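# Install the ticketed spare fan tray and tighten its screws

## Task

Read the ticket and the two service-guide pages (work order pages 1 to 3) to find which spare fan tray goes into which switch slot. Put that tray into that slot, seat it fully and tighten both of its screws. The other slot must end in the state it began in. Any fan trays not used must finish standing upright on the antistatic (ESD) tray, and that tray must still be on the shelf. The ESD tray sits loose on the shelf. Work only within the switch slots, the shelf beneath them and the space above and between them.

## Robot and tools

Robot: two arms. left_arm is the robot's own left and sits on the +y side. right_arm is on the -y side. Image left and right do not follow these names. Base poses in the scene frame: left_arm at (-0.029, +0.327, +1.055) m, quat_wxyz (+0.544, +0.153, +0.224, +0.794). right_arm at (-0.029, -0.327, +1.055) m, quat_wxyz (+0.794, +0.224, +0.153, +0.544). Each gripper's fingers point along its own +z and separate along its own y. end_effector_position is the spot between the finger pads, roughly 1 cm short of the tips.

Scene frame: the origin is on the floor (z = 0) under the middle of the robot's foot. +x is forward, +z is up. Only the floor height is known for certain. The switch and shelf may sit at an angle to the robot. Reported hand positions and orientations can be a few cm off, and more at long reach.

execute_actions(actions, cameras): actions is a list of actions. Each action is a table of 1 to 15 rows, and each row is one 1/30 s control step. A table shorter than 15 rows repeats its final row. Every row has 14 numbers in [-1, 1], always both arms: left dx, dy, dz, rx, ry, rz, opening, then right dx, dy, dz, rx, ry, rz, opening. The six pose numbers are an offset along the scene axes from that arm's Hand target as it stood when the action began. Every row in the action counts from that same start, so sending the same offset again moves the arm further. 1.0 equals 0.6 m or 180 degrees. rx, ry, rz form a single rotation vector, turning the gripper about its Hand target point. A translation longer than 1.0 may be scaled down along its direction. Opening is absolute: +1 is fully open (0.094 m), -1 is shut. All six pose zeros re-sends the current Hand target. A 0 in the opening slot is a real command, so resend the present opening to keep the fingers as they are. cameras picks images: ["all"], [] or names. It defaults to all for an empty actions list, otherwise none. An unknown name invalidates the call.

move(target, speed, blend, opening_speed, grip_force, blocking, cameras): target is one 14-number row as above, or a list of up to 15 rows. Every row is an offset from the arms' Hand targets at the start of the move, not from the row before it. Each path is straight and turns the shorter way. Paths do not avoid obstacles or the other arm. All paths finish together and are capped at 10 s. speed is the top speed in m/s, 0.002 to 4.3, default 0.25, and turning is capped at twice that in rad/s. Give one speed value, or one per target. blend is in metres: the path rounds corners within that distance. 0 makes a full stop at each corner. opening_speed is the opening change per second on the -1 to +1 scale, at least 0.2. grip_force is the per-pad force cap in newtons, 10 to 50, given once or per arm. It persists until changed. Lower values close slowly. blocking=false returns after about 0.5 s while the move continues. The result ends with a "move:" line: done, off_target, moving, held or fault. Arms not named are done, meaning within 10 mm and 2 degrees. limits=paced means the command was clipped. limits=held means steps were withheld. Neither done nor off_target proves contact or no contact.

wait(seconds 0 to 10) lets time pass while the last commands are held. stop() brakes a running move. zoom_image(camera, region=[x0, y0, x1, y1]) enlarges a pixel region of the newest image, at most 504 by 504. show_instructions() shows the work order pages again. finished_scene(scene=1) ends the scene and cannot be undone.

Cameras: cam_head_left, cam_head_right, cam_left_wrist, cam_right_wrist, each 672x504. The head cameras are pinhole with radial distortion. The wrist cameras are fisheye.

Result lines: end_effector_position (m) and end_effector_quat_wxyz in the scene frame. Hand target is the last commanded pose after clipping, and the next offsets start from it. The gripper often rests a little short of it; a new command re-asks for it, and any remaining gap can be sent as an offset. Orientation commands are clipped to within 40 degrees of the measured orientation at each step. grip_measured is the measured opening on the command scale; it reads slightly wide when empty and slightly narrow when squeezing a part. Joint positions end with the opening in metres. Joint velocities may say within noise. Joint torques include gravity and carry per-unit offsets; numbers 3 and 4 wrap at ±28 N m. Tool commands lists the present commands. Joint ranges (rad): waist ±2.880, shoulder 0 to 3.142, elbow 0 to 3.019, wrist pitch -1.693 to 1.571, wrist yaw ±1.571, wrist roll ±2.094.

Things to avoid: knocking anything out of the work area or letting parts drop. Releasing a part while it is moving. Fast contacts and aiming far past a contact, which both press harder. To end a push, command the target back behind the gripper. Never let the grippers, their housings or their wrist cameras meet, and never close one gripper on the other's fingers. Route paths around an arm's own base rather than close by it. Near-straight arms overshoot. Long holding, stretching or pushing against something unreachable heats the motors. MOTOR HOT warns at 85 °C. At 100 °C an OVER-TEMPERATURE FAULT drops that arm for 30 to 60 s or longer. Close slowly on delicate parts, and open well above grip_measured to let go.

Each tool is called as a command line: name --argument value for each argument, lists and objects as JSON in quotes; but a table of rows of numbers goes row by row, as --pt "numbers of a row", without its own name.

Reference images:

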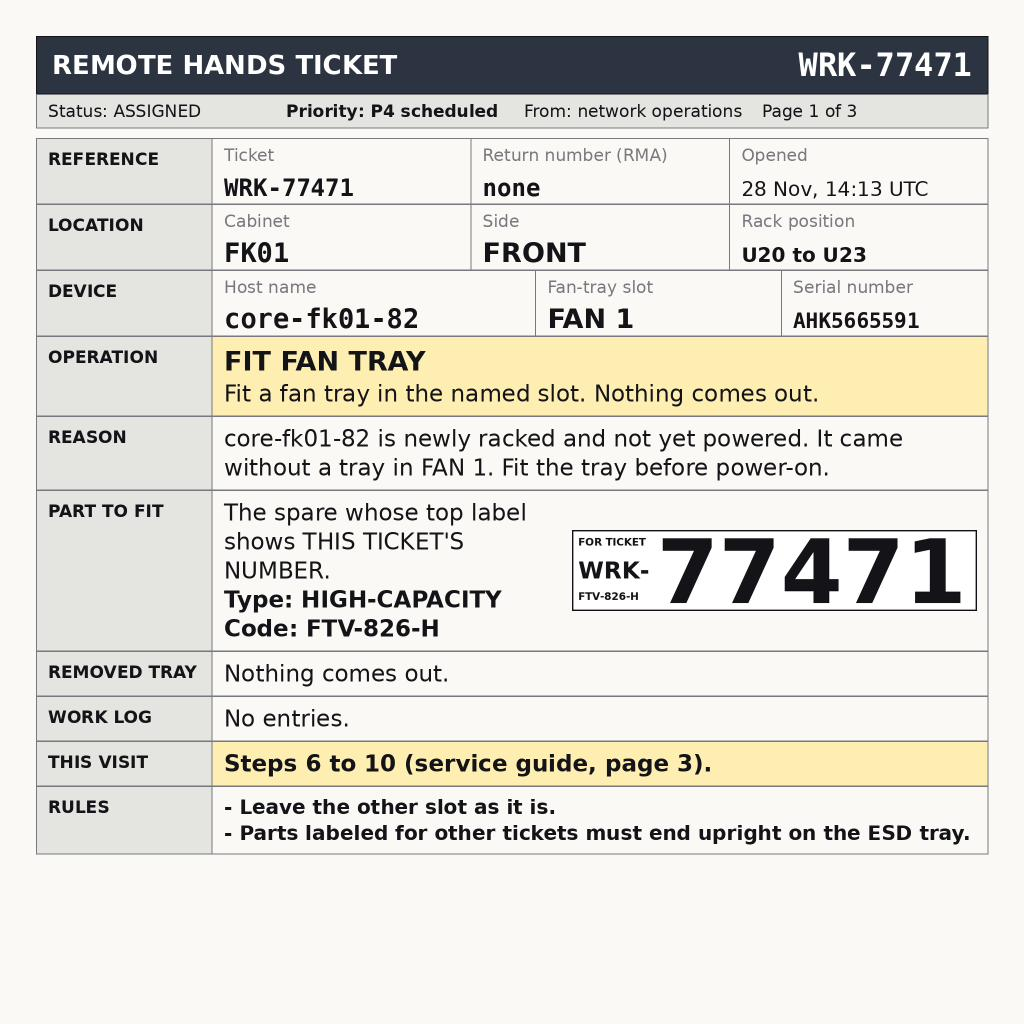

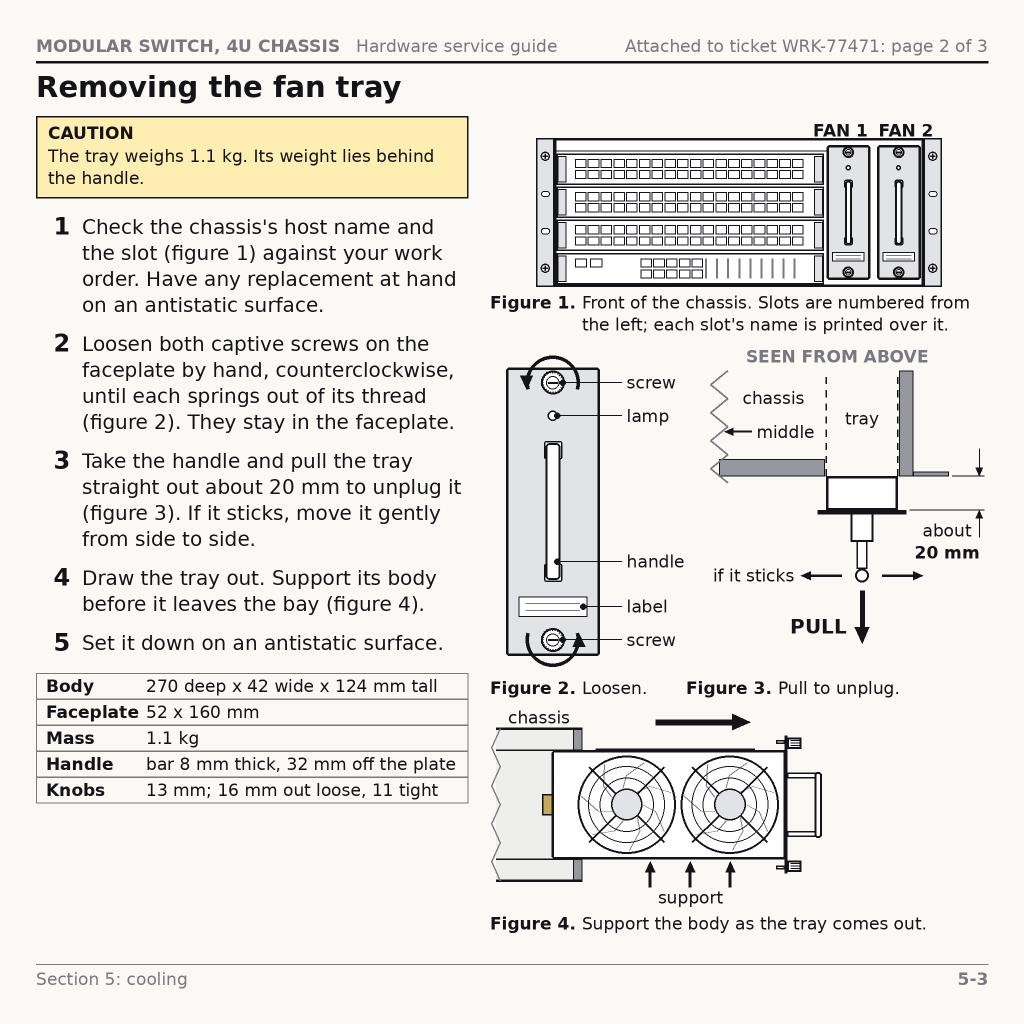

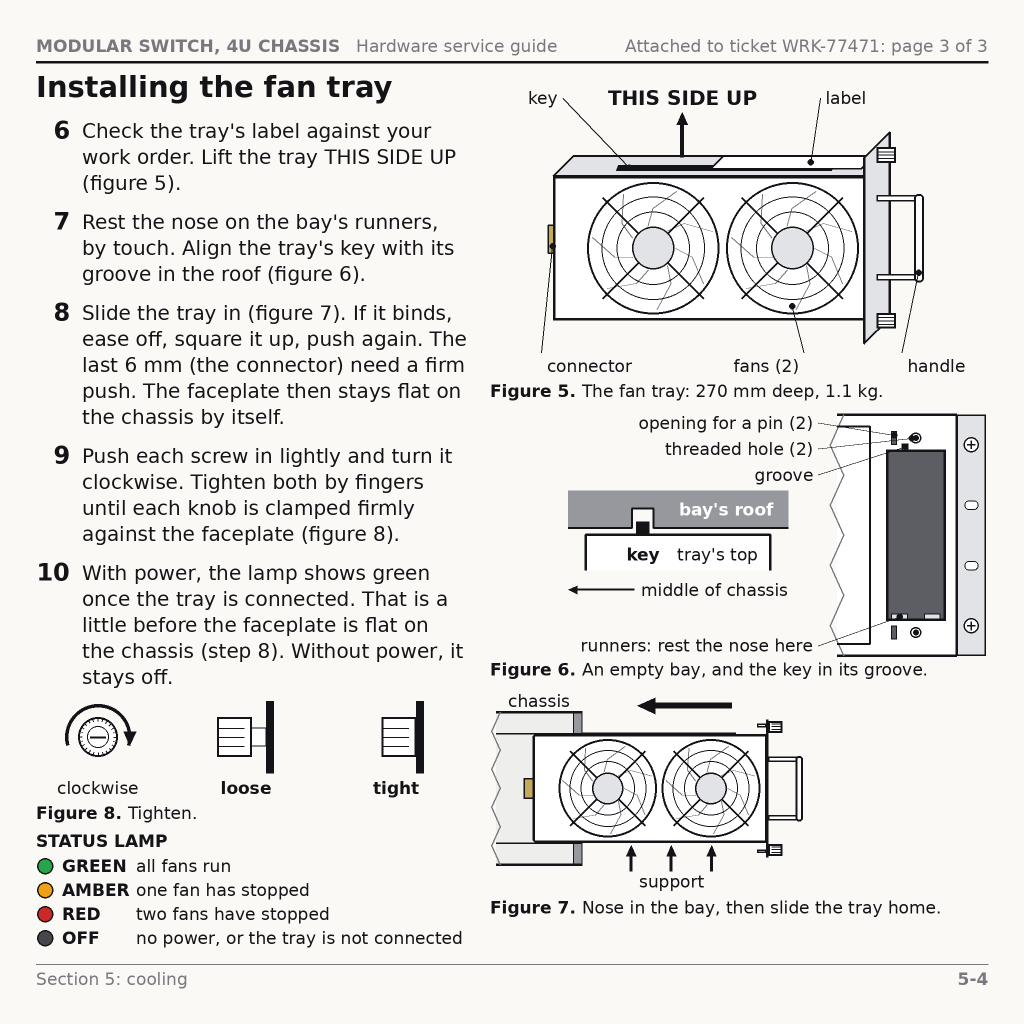

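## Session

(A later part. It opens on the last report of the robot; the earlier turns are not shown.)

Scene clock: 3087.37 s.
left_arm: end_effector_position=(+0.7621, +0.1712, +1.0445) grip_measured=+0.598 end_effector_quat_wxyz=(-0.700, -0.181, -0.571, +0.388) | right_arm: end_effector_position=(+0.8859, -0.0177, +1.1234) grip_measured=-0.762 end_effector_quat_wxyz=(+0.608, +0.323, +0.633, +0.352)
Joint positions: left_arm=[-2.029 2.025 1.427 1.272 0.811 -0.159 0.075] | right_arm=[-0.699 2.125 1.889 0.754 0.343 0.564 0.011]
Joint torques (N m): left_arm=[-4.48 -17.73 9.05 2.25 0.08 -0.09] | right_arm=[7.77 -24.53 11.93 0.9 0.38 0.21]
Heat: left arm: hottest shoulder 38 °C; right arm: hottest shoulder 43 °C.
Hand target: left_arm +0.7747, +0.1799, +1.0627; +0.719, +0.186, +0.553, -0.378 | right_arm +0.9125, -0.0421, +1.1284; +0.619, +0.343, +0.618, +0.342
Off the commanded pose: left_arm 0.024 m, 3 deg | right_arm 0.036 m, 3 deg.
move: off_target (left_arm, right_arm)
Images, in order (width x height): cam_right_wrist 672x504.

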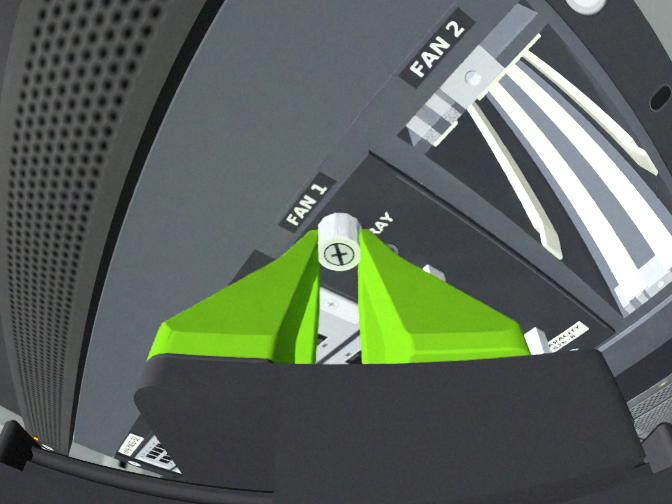

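move --pt "0 0 0 0 0 0 0.6 -0.01 0.0 0.0 0.0 0 0 -0.3" --pt "0 0 0 0 0 0 0.6 -0.064 0.0 0.0 0.0 0 0 -0.3" --pt "0 0 0 0 0 0 0.6 -0.064 -0.00 0.0 -0.6 0 0 -0.3" --pt "0 0 0 0 0 0 0.6 -0.001 -0.00 0.0 -0.6 0 0 -0.3" --pt "0 0 0 0 0 0 0.6 -0.001 -0.00 0.00 -0.6 0 0 -1" --speed '[0.4,0.4,0.6,0.15,0.3]'

move --pt "0 0 0 0 0 0 0.6 0.001 0.0 0.0 0.6 0 0 -1" --speed 0.5

move --pt "0 0 0 0 0 0 0.6 -0.01 0.0 0.0 0.0 0 0 -0.3" --pt "0 0 0 0 0 0 0.6 -0.064 0.0 0.0 0.0 0 0 -0.3" --pt "0 0 0 0 0 0 0.6 -0.064 -0.00 0.0 -0.6 0 0 -0.3" --pt "0 0 0 0 0 0 0.6 -0.001 -0.00 0.0 -0.6 0 0 -0.3" --pt "0 0 0 0 0 0 0.6 -0.001 -0.00 0.00 -0.6 0 0 -1" --speed '[0.4,0.4,0.6,0.15,0.3]'

move --pt "0 0 0 0 0 0 0.6 0.001 0.0 0.0 0.6 0 0 -1" --speed 0.5

move --pt "0 0 0 0 0 0 0.6 -0.01 0.0 0.0 0.0 0 0 -0.3" --pt "0 0 0 0 0 0 0.6 -0.064 0.0 0.0 0.0 0 0 -0.3" --pt "0 0 0 0 0 0 0.6 -0.064 -0.00 0.0 -0.6 0 0 -0.3" --pt "0 0 0 0 0 0 0.6 -0.001 -0.00 0.0 -0.6 0 0 -0.3" --pt "0 0 0 0 0 0 0.6 -0.001 -0.00 0.00 -0.6 0 0 -1" --speed '[0.4,0.4,0.6,0.15,0.3]' --cameras '["cam_right_wrist"]'

zoom_image --camera "cam_right_wrist" --region '[250, 140, 430, 290]'

move --pt "0 0 0 0 0 0 0.6 0.001 0.0 0.0 0.6 0 0 -1" --speed 0.5 --cameras '["cam_right_wrist"]'

zoom_image --camera "cam_right_wrist" --region '[250, 140, 430, 290]'

Scene clock: 3108.80 s.
left_arm: end_effector_position=(+0.7621, +0.1712, +1.0445) grip_measured=+0.598 end_effector_quat_wxyz=(-0.700, -0.181, -0.571, +0.388) | right_arm: end_effector_position=(+0.8859, -0.0246, +1.1232) grip_measured=-0.762 end_effector_quat_wxyz=(-0.638, +0.311, -0.643, +0.287)
Joint positions: left_arm=[-2.029 2.025 1.427 1.272 0.811 -0.159 0.075] | right_arm=[-0.701 2.119 1.883 0.757 0.367 -1.307 0.011]
Joint torques (N m): left_arm=[-4.54 -17.73 9.05 2.25 0.09 -0.08] | right_arm=[7.94 -24 12.23 0.88 -0.83 0.27]
Heat: left arm: hottest shoulder 38 °C; right arm: hottest shoulder 42 °C.
Hand target: left_arm +0.7747, +0.1799, +1.0627; +0.719, +0.186, +0.553, -0.378 | right_arm +0.9119, -0.0420, +1.1283; +0.641, -0.299, +0.640, -0.299
Off the commanded pose: left_arm 0.024 m, 3 deg | right_arm 0.032 m, 2 deg.
move: off_target (left_arm, right_arm); target 5's new opening was sent with right_arm's hand 0.030 m and 2 deg from that target

Scene clock: 3111.83 s.
left_arm: end_effector_position=(+0.7621, +0.1712, +1.0445) grip_measured=+0.598 end_effector_quat_wxyz=(-0.700, -0.181, -0.571, +0.388) | right_arm: end_effector_position=(+0.8858, -0.0189, +1.1239) grip_measured=-0.762 end_effector_quat_wxyz=(+0.610, +0.324, +0.632, +0.351)
Joint positions: left_arm=[-2.029 2.025 1.427 1.272 0.811 -0.159 0.075] | right_arm=[-0.7 2.124 1.888 0.758 0.346 0.562 0.011]
Joint torques (N m): left_arm=[-4.54 -17.79 9.05 2.28 0.08 -0.08] | right_arm=[7.77 -24.41 11.99 0.72 0.24 0.28]
Heat: left arm: hottest shoulder 38 °C; right arm: hottest shoulder 42 °C.
Hand target: left_arm +0.7747, +0.1799, +1.0627; +0.719, +0.186, +0.553, -0.378 | right_arm +0.9125, -0.0420, +1.1281; +0.619, +0.343, +0.618, +0.342
Off the commanded pose: left_arm 0.024 m, 3 deg | right_arm 0.036 m, 3 deg.
move: off_target (left_arm, right_arm)

Scene clock: 3117.30 s.
left_arm: end_effector_position=(+0.7621, +0.1712, +1.0445) grip_measured=+0.598 end_effector_quat_wxyz=(-0.700, -0.181, -0.571, +0.388) | right_arm: end_effector_position=(+0.8857, -0.0256, +1.1228) grip_measured=-0.762 end_effector_quat_wxyz=(-0.638, +0.313, -0.643, +0.286)
Joint positions: left_arm=[-2.029 2.025 1.427 1.272 0.811 -0.159 0.075] | right_arm=[-0.703 2.116 1.878 0.754 0.365 -1.305 0.011]
Joint torques (N m): left_arm=[-4.6 -17.73 9.05 2.25 0.09 -0.09] | right_arm=[8.06 -23.71 12.51 1.02 -0.7 0.24]
Heat: left arm: hottest shoulder 38 °C; right arm: hottest shoulder 43 °C.
Hand target: left_arm +0.7747, +0.1799, +1.0627; +0.719, +0.186, +0.553, -0.378 | right_arm +0.9119, -0.0421, +1.1282; +0.641, -0.299, +0.640, -0.299
Off the commanded pose: left_arm 0.024 m, 3 deg | right_arm 0.031 m, 2 deg.
move: off_target (left_arm, right_arm); target 5's new opening was sent with right_arm's hand 0.031 m and 2 deg from that target

Scene clock: 3120.33 s.
left_arm: end_effector_position=(+0.7621, +0.1712, +1.0445) grip_measured=+0.598 end_effector_quat_wxyz=(-0.700, -0.181, -0.571, +0.388) | right_arm: end_effector_position=(+0.8856, -0.0181, +1.1237) grip_measured=-0.762 end_effector_quat_wxyz=(+0.608, +0.324, +0.634, +0.352)
Joint positions: left_arm=[-2.029 2.025 1.427 1.272 0.811 -0.159 0.075] | right_arm=[-0.699 2.123 1.887 0.754 0.344 0.563 0.011]
Joint torques (N m): left_arm=[-4.54 -17.73 9.05 2.26 0.08 -0.08] | right_arm=[7.71 -24.29 12.03 0.88 0.33 0.25]
Heat: left arm: hottest shoulder 38 °C; right arm: hottest shoulder 43 °C.
Hand target: left_arm +0.7747, +0.1799, +1.0627; +0.719, +0.186, +0.553, -0.378 | right_arm +0.9125, -0.0420, +1.1283; +0.619, +0.343, +0.618, +0.342
Off the commanded pose: left_arm 0.024 m, 3 deg | right_arm 0.036 m, 3 deg.
move: off_target (left_arm, right_arm)

Scene clock: 3125.87 s.
left_arm: end_effector_position=(+0.7621, +0.1712, +1.0445) grip_measured=+0.598 end_effector_quat_wxyz=(-0.700, -0.181, -0.571, +0.388) | right_arm: end_effector_position=(+0.8860, -0.0260, +1.1228) grip_measured=-0.764 end_effector_quat_wxyz=(-0.637, +0.311, -0.644, +0.287)
Joint positions: left_arm=[-2.029 2.025 1.427 1.272 0.811 -0.159 0.075] | right_arm=[-0.703 2.117 1.88 0.754 0.368 -1.305 0.011]
Joint torques (N m): left_arm=[-4.54 -17.79 9.05 2.26 0.09 -0.08] | right_arm=[8 -23.82 12.41 0.98 -0.83 0.24]
Heat: left arm: hottest shoulder 38 °C; right arm: hottest shoulder 43 °C.
Hand target: left_arm +0.7747, +0.1799, +1.0627; +0.719, +0.186, +0.553, -0.378 | right_arm +0.9120, -0.0421, +1.1283; +0.641, -0.299, +0.640, -0.299
Off the commanded pose: left_arm 0.024 m, 3 deg | right_arm 0.031 m, 2 deg.
move: off_target (left_arm, right_arm); target 5's new opening was sent with right_arm's hand 0.032 m and 2 deg from that target
Images, in order (width x height): cam_right_wrist 672x504.

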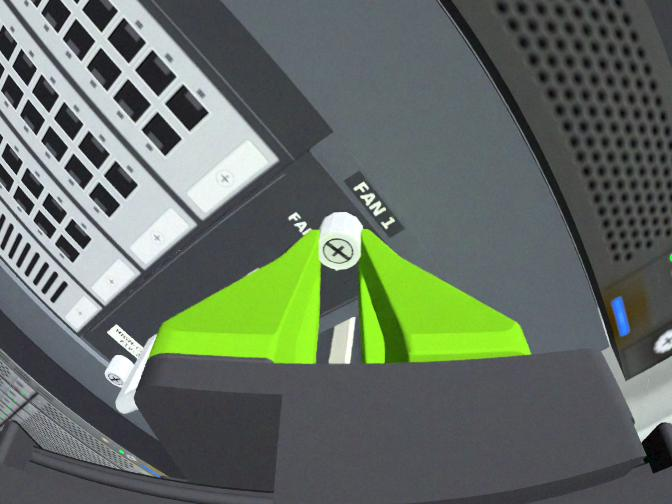

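Scaled by 2.800 from the camera's 672x504 image, which has a finer 960x720 frame.

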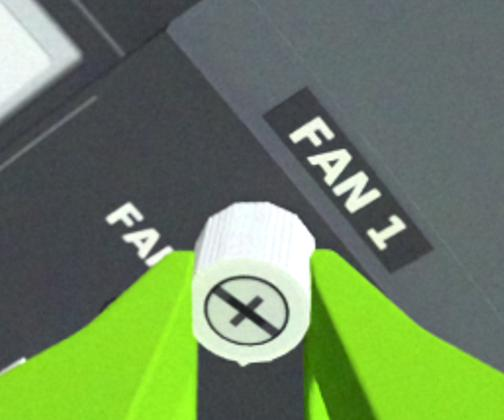

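Scene clock: 3128.90 s.
left_arm: end_effector_position=(+0.7621, +0.1712, +1.0445) grip_measured=+0.598 end_effector_quat_wxyz=(-0.700, -0.181, -0.571, +0.388) | right_arm: end_effector_position=(+0.8858, -0.0176, +1.1232) grip_measured=-0.764 end_effector_quat_wxyz=(+0.609, +0.323, +0.634, +0.352)
Joint positions: left_arm=[-2.029 2.025 1.427 1.272 0.811 -0.159 0.075] | right_arm=[-0.699 2.126 1.889 0.754 0.343 0.561 0.011]
Joint torques (N m): left_arm=[-4.6 -17.79 9.05 2.26 0.08 -0.08] | right_arm=[7.88 -24.47 11.88 0.84 0.37 0.3]
Heat: left arm: hottest shoulder 38 °C; right arm: hottest shoulder 43 °C.
Hand target: left_arm +0.7747, +0.1799, +1.0627; +0.719, +0.186, +0.553, -0.378 | right_arm +0.9125, -0.0420, +1.1282; +0.619, +0.343, +0.618, +0.342
Off the commanded pose: left_arm 0.024 m, 3 deg | right_arm 0.037 m, 3 deg.
move: off_target (left_arm, right_arm)
Images, in order (width x height): cam_right_wrist 672x504.

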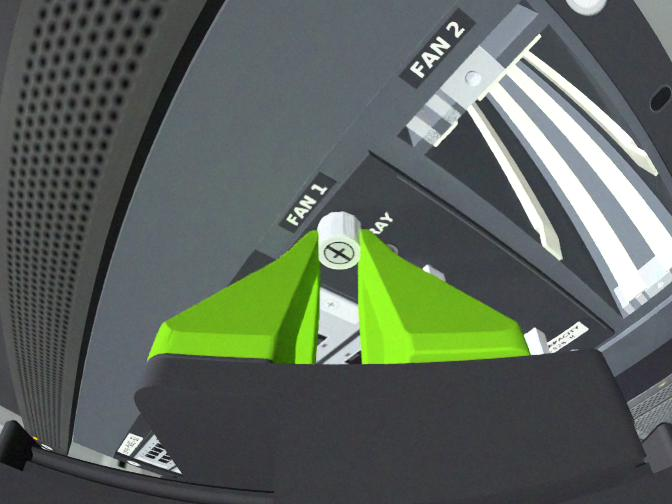

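Scaled by 2.800 from the camera's 672x504 image, which has a finer 960x720 frame.

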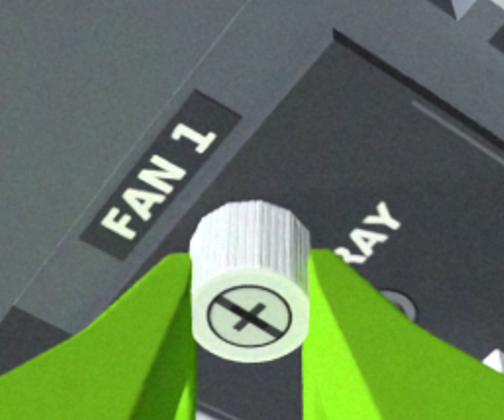

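move --pt "0 0 0 0 0 0 0.6 -0.01 0.0 0.0 0.0 0 0 -0.3" --pt "0 0 0 0 0 0 0.6 -0.064 0.0 0.0 0.0 0 0 -0.3" --pt "0 0 0 0 0 0 0.6 -0.064 -0.00 0.0 -0.6 0 0 -0.3" --pt "0 0 0 0 0 0 0.6 -0.001 -0.00 0.0 -0.6 0 0 -0.3" --pt "0 0 0 0 0 0 0.6 -0.001 -0.00 0.00 -0.6 0 0 -1" --speed '[0.4,0.4,0.6,0.15,0.3]'

move --pt "0 0 0 0 0 0 0.6 0.001 0.0 0.0 0.6 0 0 -1" --speed 0.4 --cameras '["cam_right_wrist"]'

zoom_image --camera "cam_right_wrist" --region '[250, 140, 430, 290]'

move --pt "0 0 0 0 0 0 0.6 -0.01 0.0 0.0 0.0 0 0 -0.3" --pt "0 0 0 0 0 0 0.6 -0.064 0.0 0.0 0.0 0 0 -0.3" --pt "0 0 0 0 0 0 0.6 -0.064 -0.00 0.0 -0.6 0 0 -0.3" --pt "0 0 0 0 0 0 0.6 -0.001 -0.00 0.0 -0.6 0 0 -0.3" --pt "0 0 0 0 0 0 0.6 -0.001 -0.00 0.00 -0.6 0 0 -1" --speed '[0.4,0.4,0.6,0.15,0.3]'

move --pt "0 0 0 0 0 0 0.6 0.001 0.0 0.0 0.6 0 0 -1" --speed 0.4 --cameras '["cam_right_wrist"]'

zoom_image --camera "cam_right_wrist" --region '[250, 140, 430, 290]'

Scene clock: 3148.50 s.
left_arm: end_effector_position=(+0.7621, +0.1712, +1.0445) grip_measured=+0.598 end_effector_quat_wxyz=(-0.700, -0.181, -0.571, +0.388) | right_arm: end_effector_position=(+0.8860, -0.0247, +1.1233) grip_measured=-0.763 end_effector_quat_wxyz=(-0.638, +0.311, -0.643, +0.288)
Joint positions: left_arm=[-2.029 2.025 1.427 1.272 0.811 -0.159 0.075] | right_arm=[-0.701 2.119 1.883 0.757 0.368 -1.307 0.011]
Joint torques (N m): left_arm=[-4.6 -17.73 9.05 2.26 0.09 -0.08] | right_arm=[8 -24.06 12.26 0.87 -0.83 0.26]
Heat: left arm: hottest shoulder 38 °C; right arm: hottest shoulder 42 °C.
Hand target: left_arm +0.7747, +0.1799, +1.0627; +0.719, +0.186, +0.553, -0.378 | right_arm +0.9119, -0.0421, +1.1282; +0.641, -0.299, +0.640, -0.299
Off the commanded pose: left_arm 0.024 m, 3 deg | right_arm 0.032 m, 2 deg.
move: off_target (left_arm, right_arm); target 5's new opening was sent with right_arm's hand 0.030 m and 2 deg from that target

Scene clock: 3151.83 s.
left_arm: end_effector_position=(+0.7621, +0.1712, +1.0445) grip_measured=+0.598 end_effector_quat_wxyz=(-0.700, -0.181, -0.571, +0.388) | right_arm: end_effector_position=(+0.8858, -0.0188, +1.1234) grip_measured=-0.763 end_effector_quat_wxyz=(+0.618, +0.307, +0.642, +0.334)
Joint positions: left_arm=[-2.029 2.025 1.427 1.272 0.811 -0.159 0.075] | right_arm=[-0.7 2.124 1.888 0.756 0.345 0.508 0.011]
Joint torques (N m): left_arm=[-4.54 -17.79 9.05 2.26 0.08 -0.08] | right_arm=[7.88 -24.23 12.03 0.88 0.22 0.82]
Heat: left arm: hottest shoulder 38 °C; right arm: hottest shoulder 42 °C.
Hand target: left_arm +0.7747, +0.1799, +1.0627; +0.719, +0.186, +0.553, -0.378 | right_arm +0.9124, -0.0419, +1.1281; +0.619, +0.343, +0.619, +0.342
Off the commanded pose: left_arm 0.024 m, 3 deg | right_arm 0.036 m, 5 deg.
move: off_target (left_arm, right_arm)
Images, in order (width x height): cam_right_wrist 672x504.

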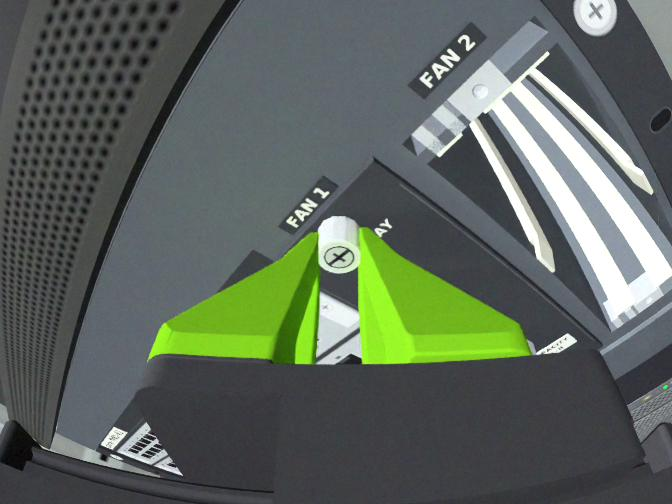

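Scaled by 2.800 from the camera's 672x504 image, which has a finer 960x720 frame.

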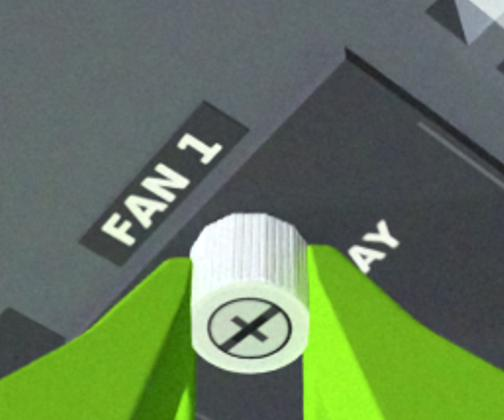

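Scene clock: 3157.37 s.
left_arm: end_effector_position=(+0.7621, +0.1712, +1.0445) grip_measured=+0.598 end_effector_quat_wxyz=(-0.700, -0.181, -0.571, +0.388) | right_arm: end_effector_position=(+0.8858, -0.0254, +1.1229) grip_measured=-0.763 end_effector_quat_wxyz=(-0.638, +0.312, -0.643, +0.286)
Joint positions: left_arm=[-2.029 2.025 1.427 1.272 0.811 -0.159 0.075] | right_arm=[-0.703 2.116 1.88 0.754 0.366 -1.305 0.011]
Joint torques (N m): left_arm=[-4.54 -17.73 9.06 2.26 0.08 -0.08] | right_arm=[8.06 -23.71 12.46 1.02 -0.73 0.24]
Heat: left arm: hottest shoulder 38 °C; right arm: hottest shoulder 42 °C.
Hand target: left_arm +0.7747, +0.1799, +1.0627; +0.719, +0.186, +0.553, -0.378 | right_arm +0.9119, -0.0419, +1.1282; +0.641, -0.299, +0.640, -0.299
Off the commanded pose: left_arm 0.024 m, 3 deg | right_arm 0.031 m, 2 deg.
move: off_target (left_arm, right_arm); target 5's new opening was sent with right_arm's hand 0.031 m and 2 deg from that target

Scene clock: 3160.80 s.
left_arm: end_effector_position=(+0.7621, +0.1712, +1.0445) grip_measured=+0.598 end_effector_quat_wxyz=(-0.700, -0.181, -0.571, +0.388) | right_arm: end_effector_position=(+0.8867, -0.0190, +1.1091) grip_measured=-0.992 end_effector_quat_wxyz=(+0.603, +0.330, +0.639, +0.345)
Joint positions: left_arm=[-2.029 2.025 1.427 1.272 0.811 -0.159 0.075] | right_arm=[-0.705 2.14 1.896 0.743 0.357 0.573 0]
Joint torques (N m): left_arm=[-4.54 -17.79 9.05 2.26 0.09 -0.08] | right_arm=[8.23 -25.7 11.43 1.28 -0.19 0.16]
Heat: left arm: hottest shoulder 38 °C; right arm: hottest shoulder 42 °C.
Hand target: left_arm +0.7747, +0.1799, +1.0627; +0.719, +0.186, +0.553, -0.378 | right_arm +0.9124, -0.0418, +1.1283; +0.619, +0.343, +0.619, +0.342
Off the commanded pose: left_arm 0.024 m, 3 deg | right_arm 0.039 m, 3 deg.
move: off_target (left_arm, right_arm)
Images, in order (width x height): cam_right_wrist 672x504.

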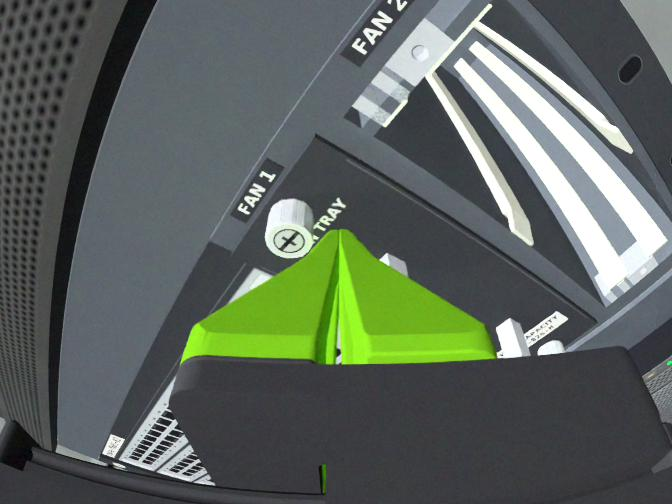

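Scaled by 2.800 from the camera's 672x504 image, which has a finer 960x720 frame.

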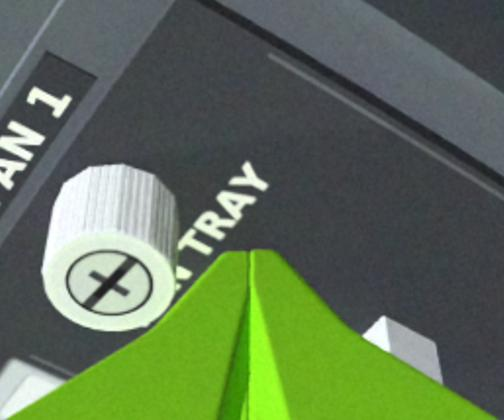

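move --pt "0 0 0 0 0 0 0.6 -0.2 0.0 0.0 0.0 0 0 -1" --pt "0 0 0 0 0 0 0.6 -0.35 -0.1 0.0 0.0 0 0 -1" --speed 0.2 --cameras '["cam_right_wrist","cam_left_wrist","cam_head_left"]'

zoom_image --camera "cam_left_wrist" --region '[355, 75, 425, 135]'

zoom_image --camera "cam_left_wrist" --region '[325, 230, 395, 290]'

Scene clock: 3171.57 s.
left_arm: end_effector_position=(+0.7621, +0.1712, +1.0445) grip_measured=+0.598 end_effector_quat_wxyz=(-0.700, -0.181, -0.571, +0.388) | right_arm: end_effector_position=(+0.7021, -0.0934, +1.1154) grip_measured=-0.992 end_effector_quat_wxyz=(+0.611, +0.339, +0.631, +0.337)
Joint positions: left_arm=[-2.029 2.025 1.427 1.272 0.811 -0.159 0.075] | right_arm=[-0.68 1.799 1.126 1.2 0.404 0.553 0]
Joint torques (N m): left_arm=[-4.54 -17.73 9.06 2.25 0.08 -0.08] | right_arm=[7.12 -20.89 3.47 2.62 -0.64 0.13]
Heat: left arm: hottest shoulder 38 °C; right arm: hottest shoulder 43 °C.
Hand target: left_arm +0.7747, +0.1799, +1.0627; +0.719, +0.186, +0.553, -0.378 | right_arm +0.7024, -0.1019, +1.1282; +0.618, +0.343, +0.619, +0.342
Off the commanded pose: left_arm 0.024 m, 3 deg | right_arm 0.015 m, 2 deg.
move: off_target (left_arm, right_arm)
Images, in order (width x height): cam_head_left 672x504, cam_left_wrist 672x504, cam_right_wrist 672x504.

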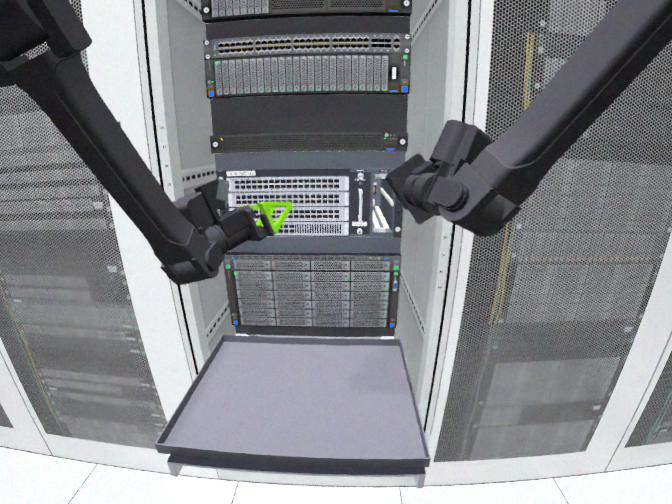

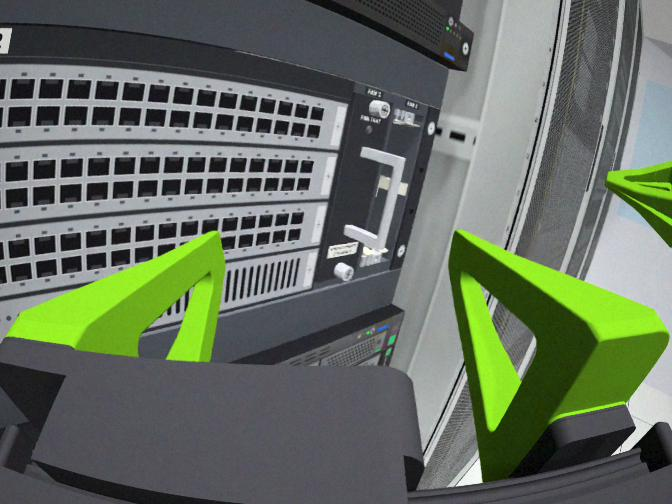

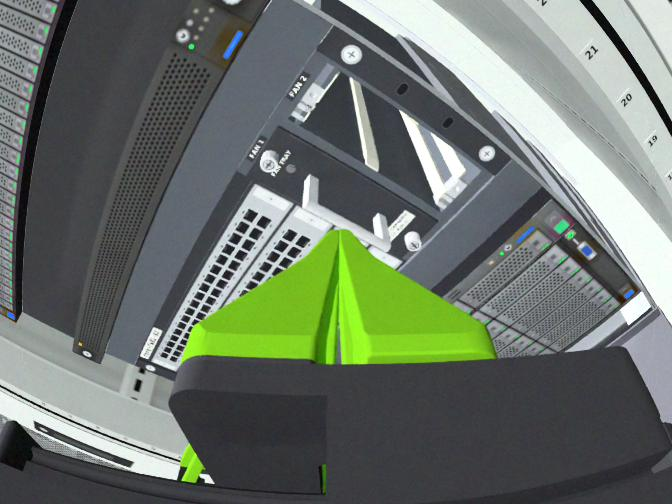

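Scaled by 7.200 from the camera's 672x504 image, which has a finer 960x720 frame.

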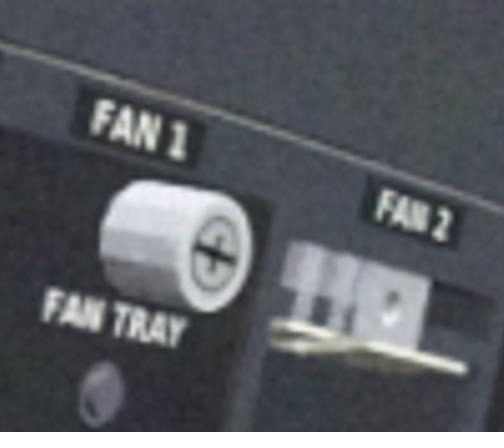

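Scaled by 7.200 from the camera's 672x504 image, which has a finer 960x720 frame.

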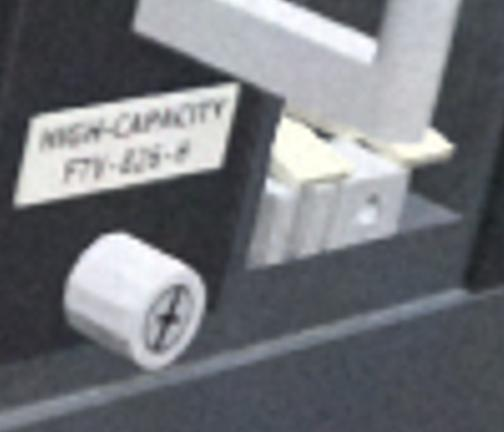

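finished_scene

The scene is finished: the task was done.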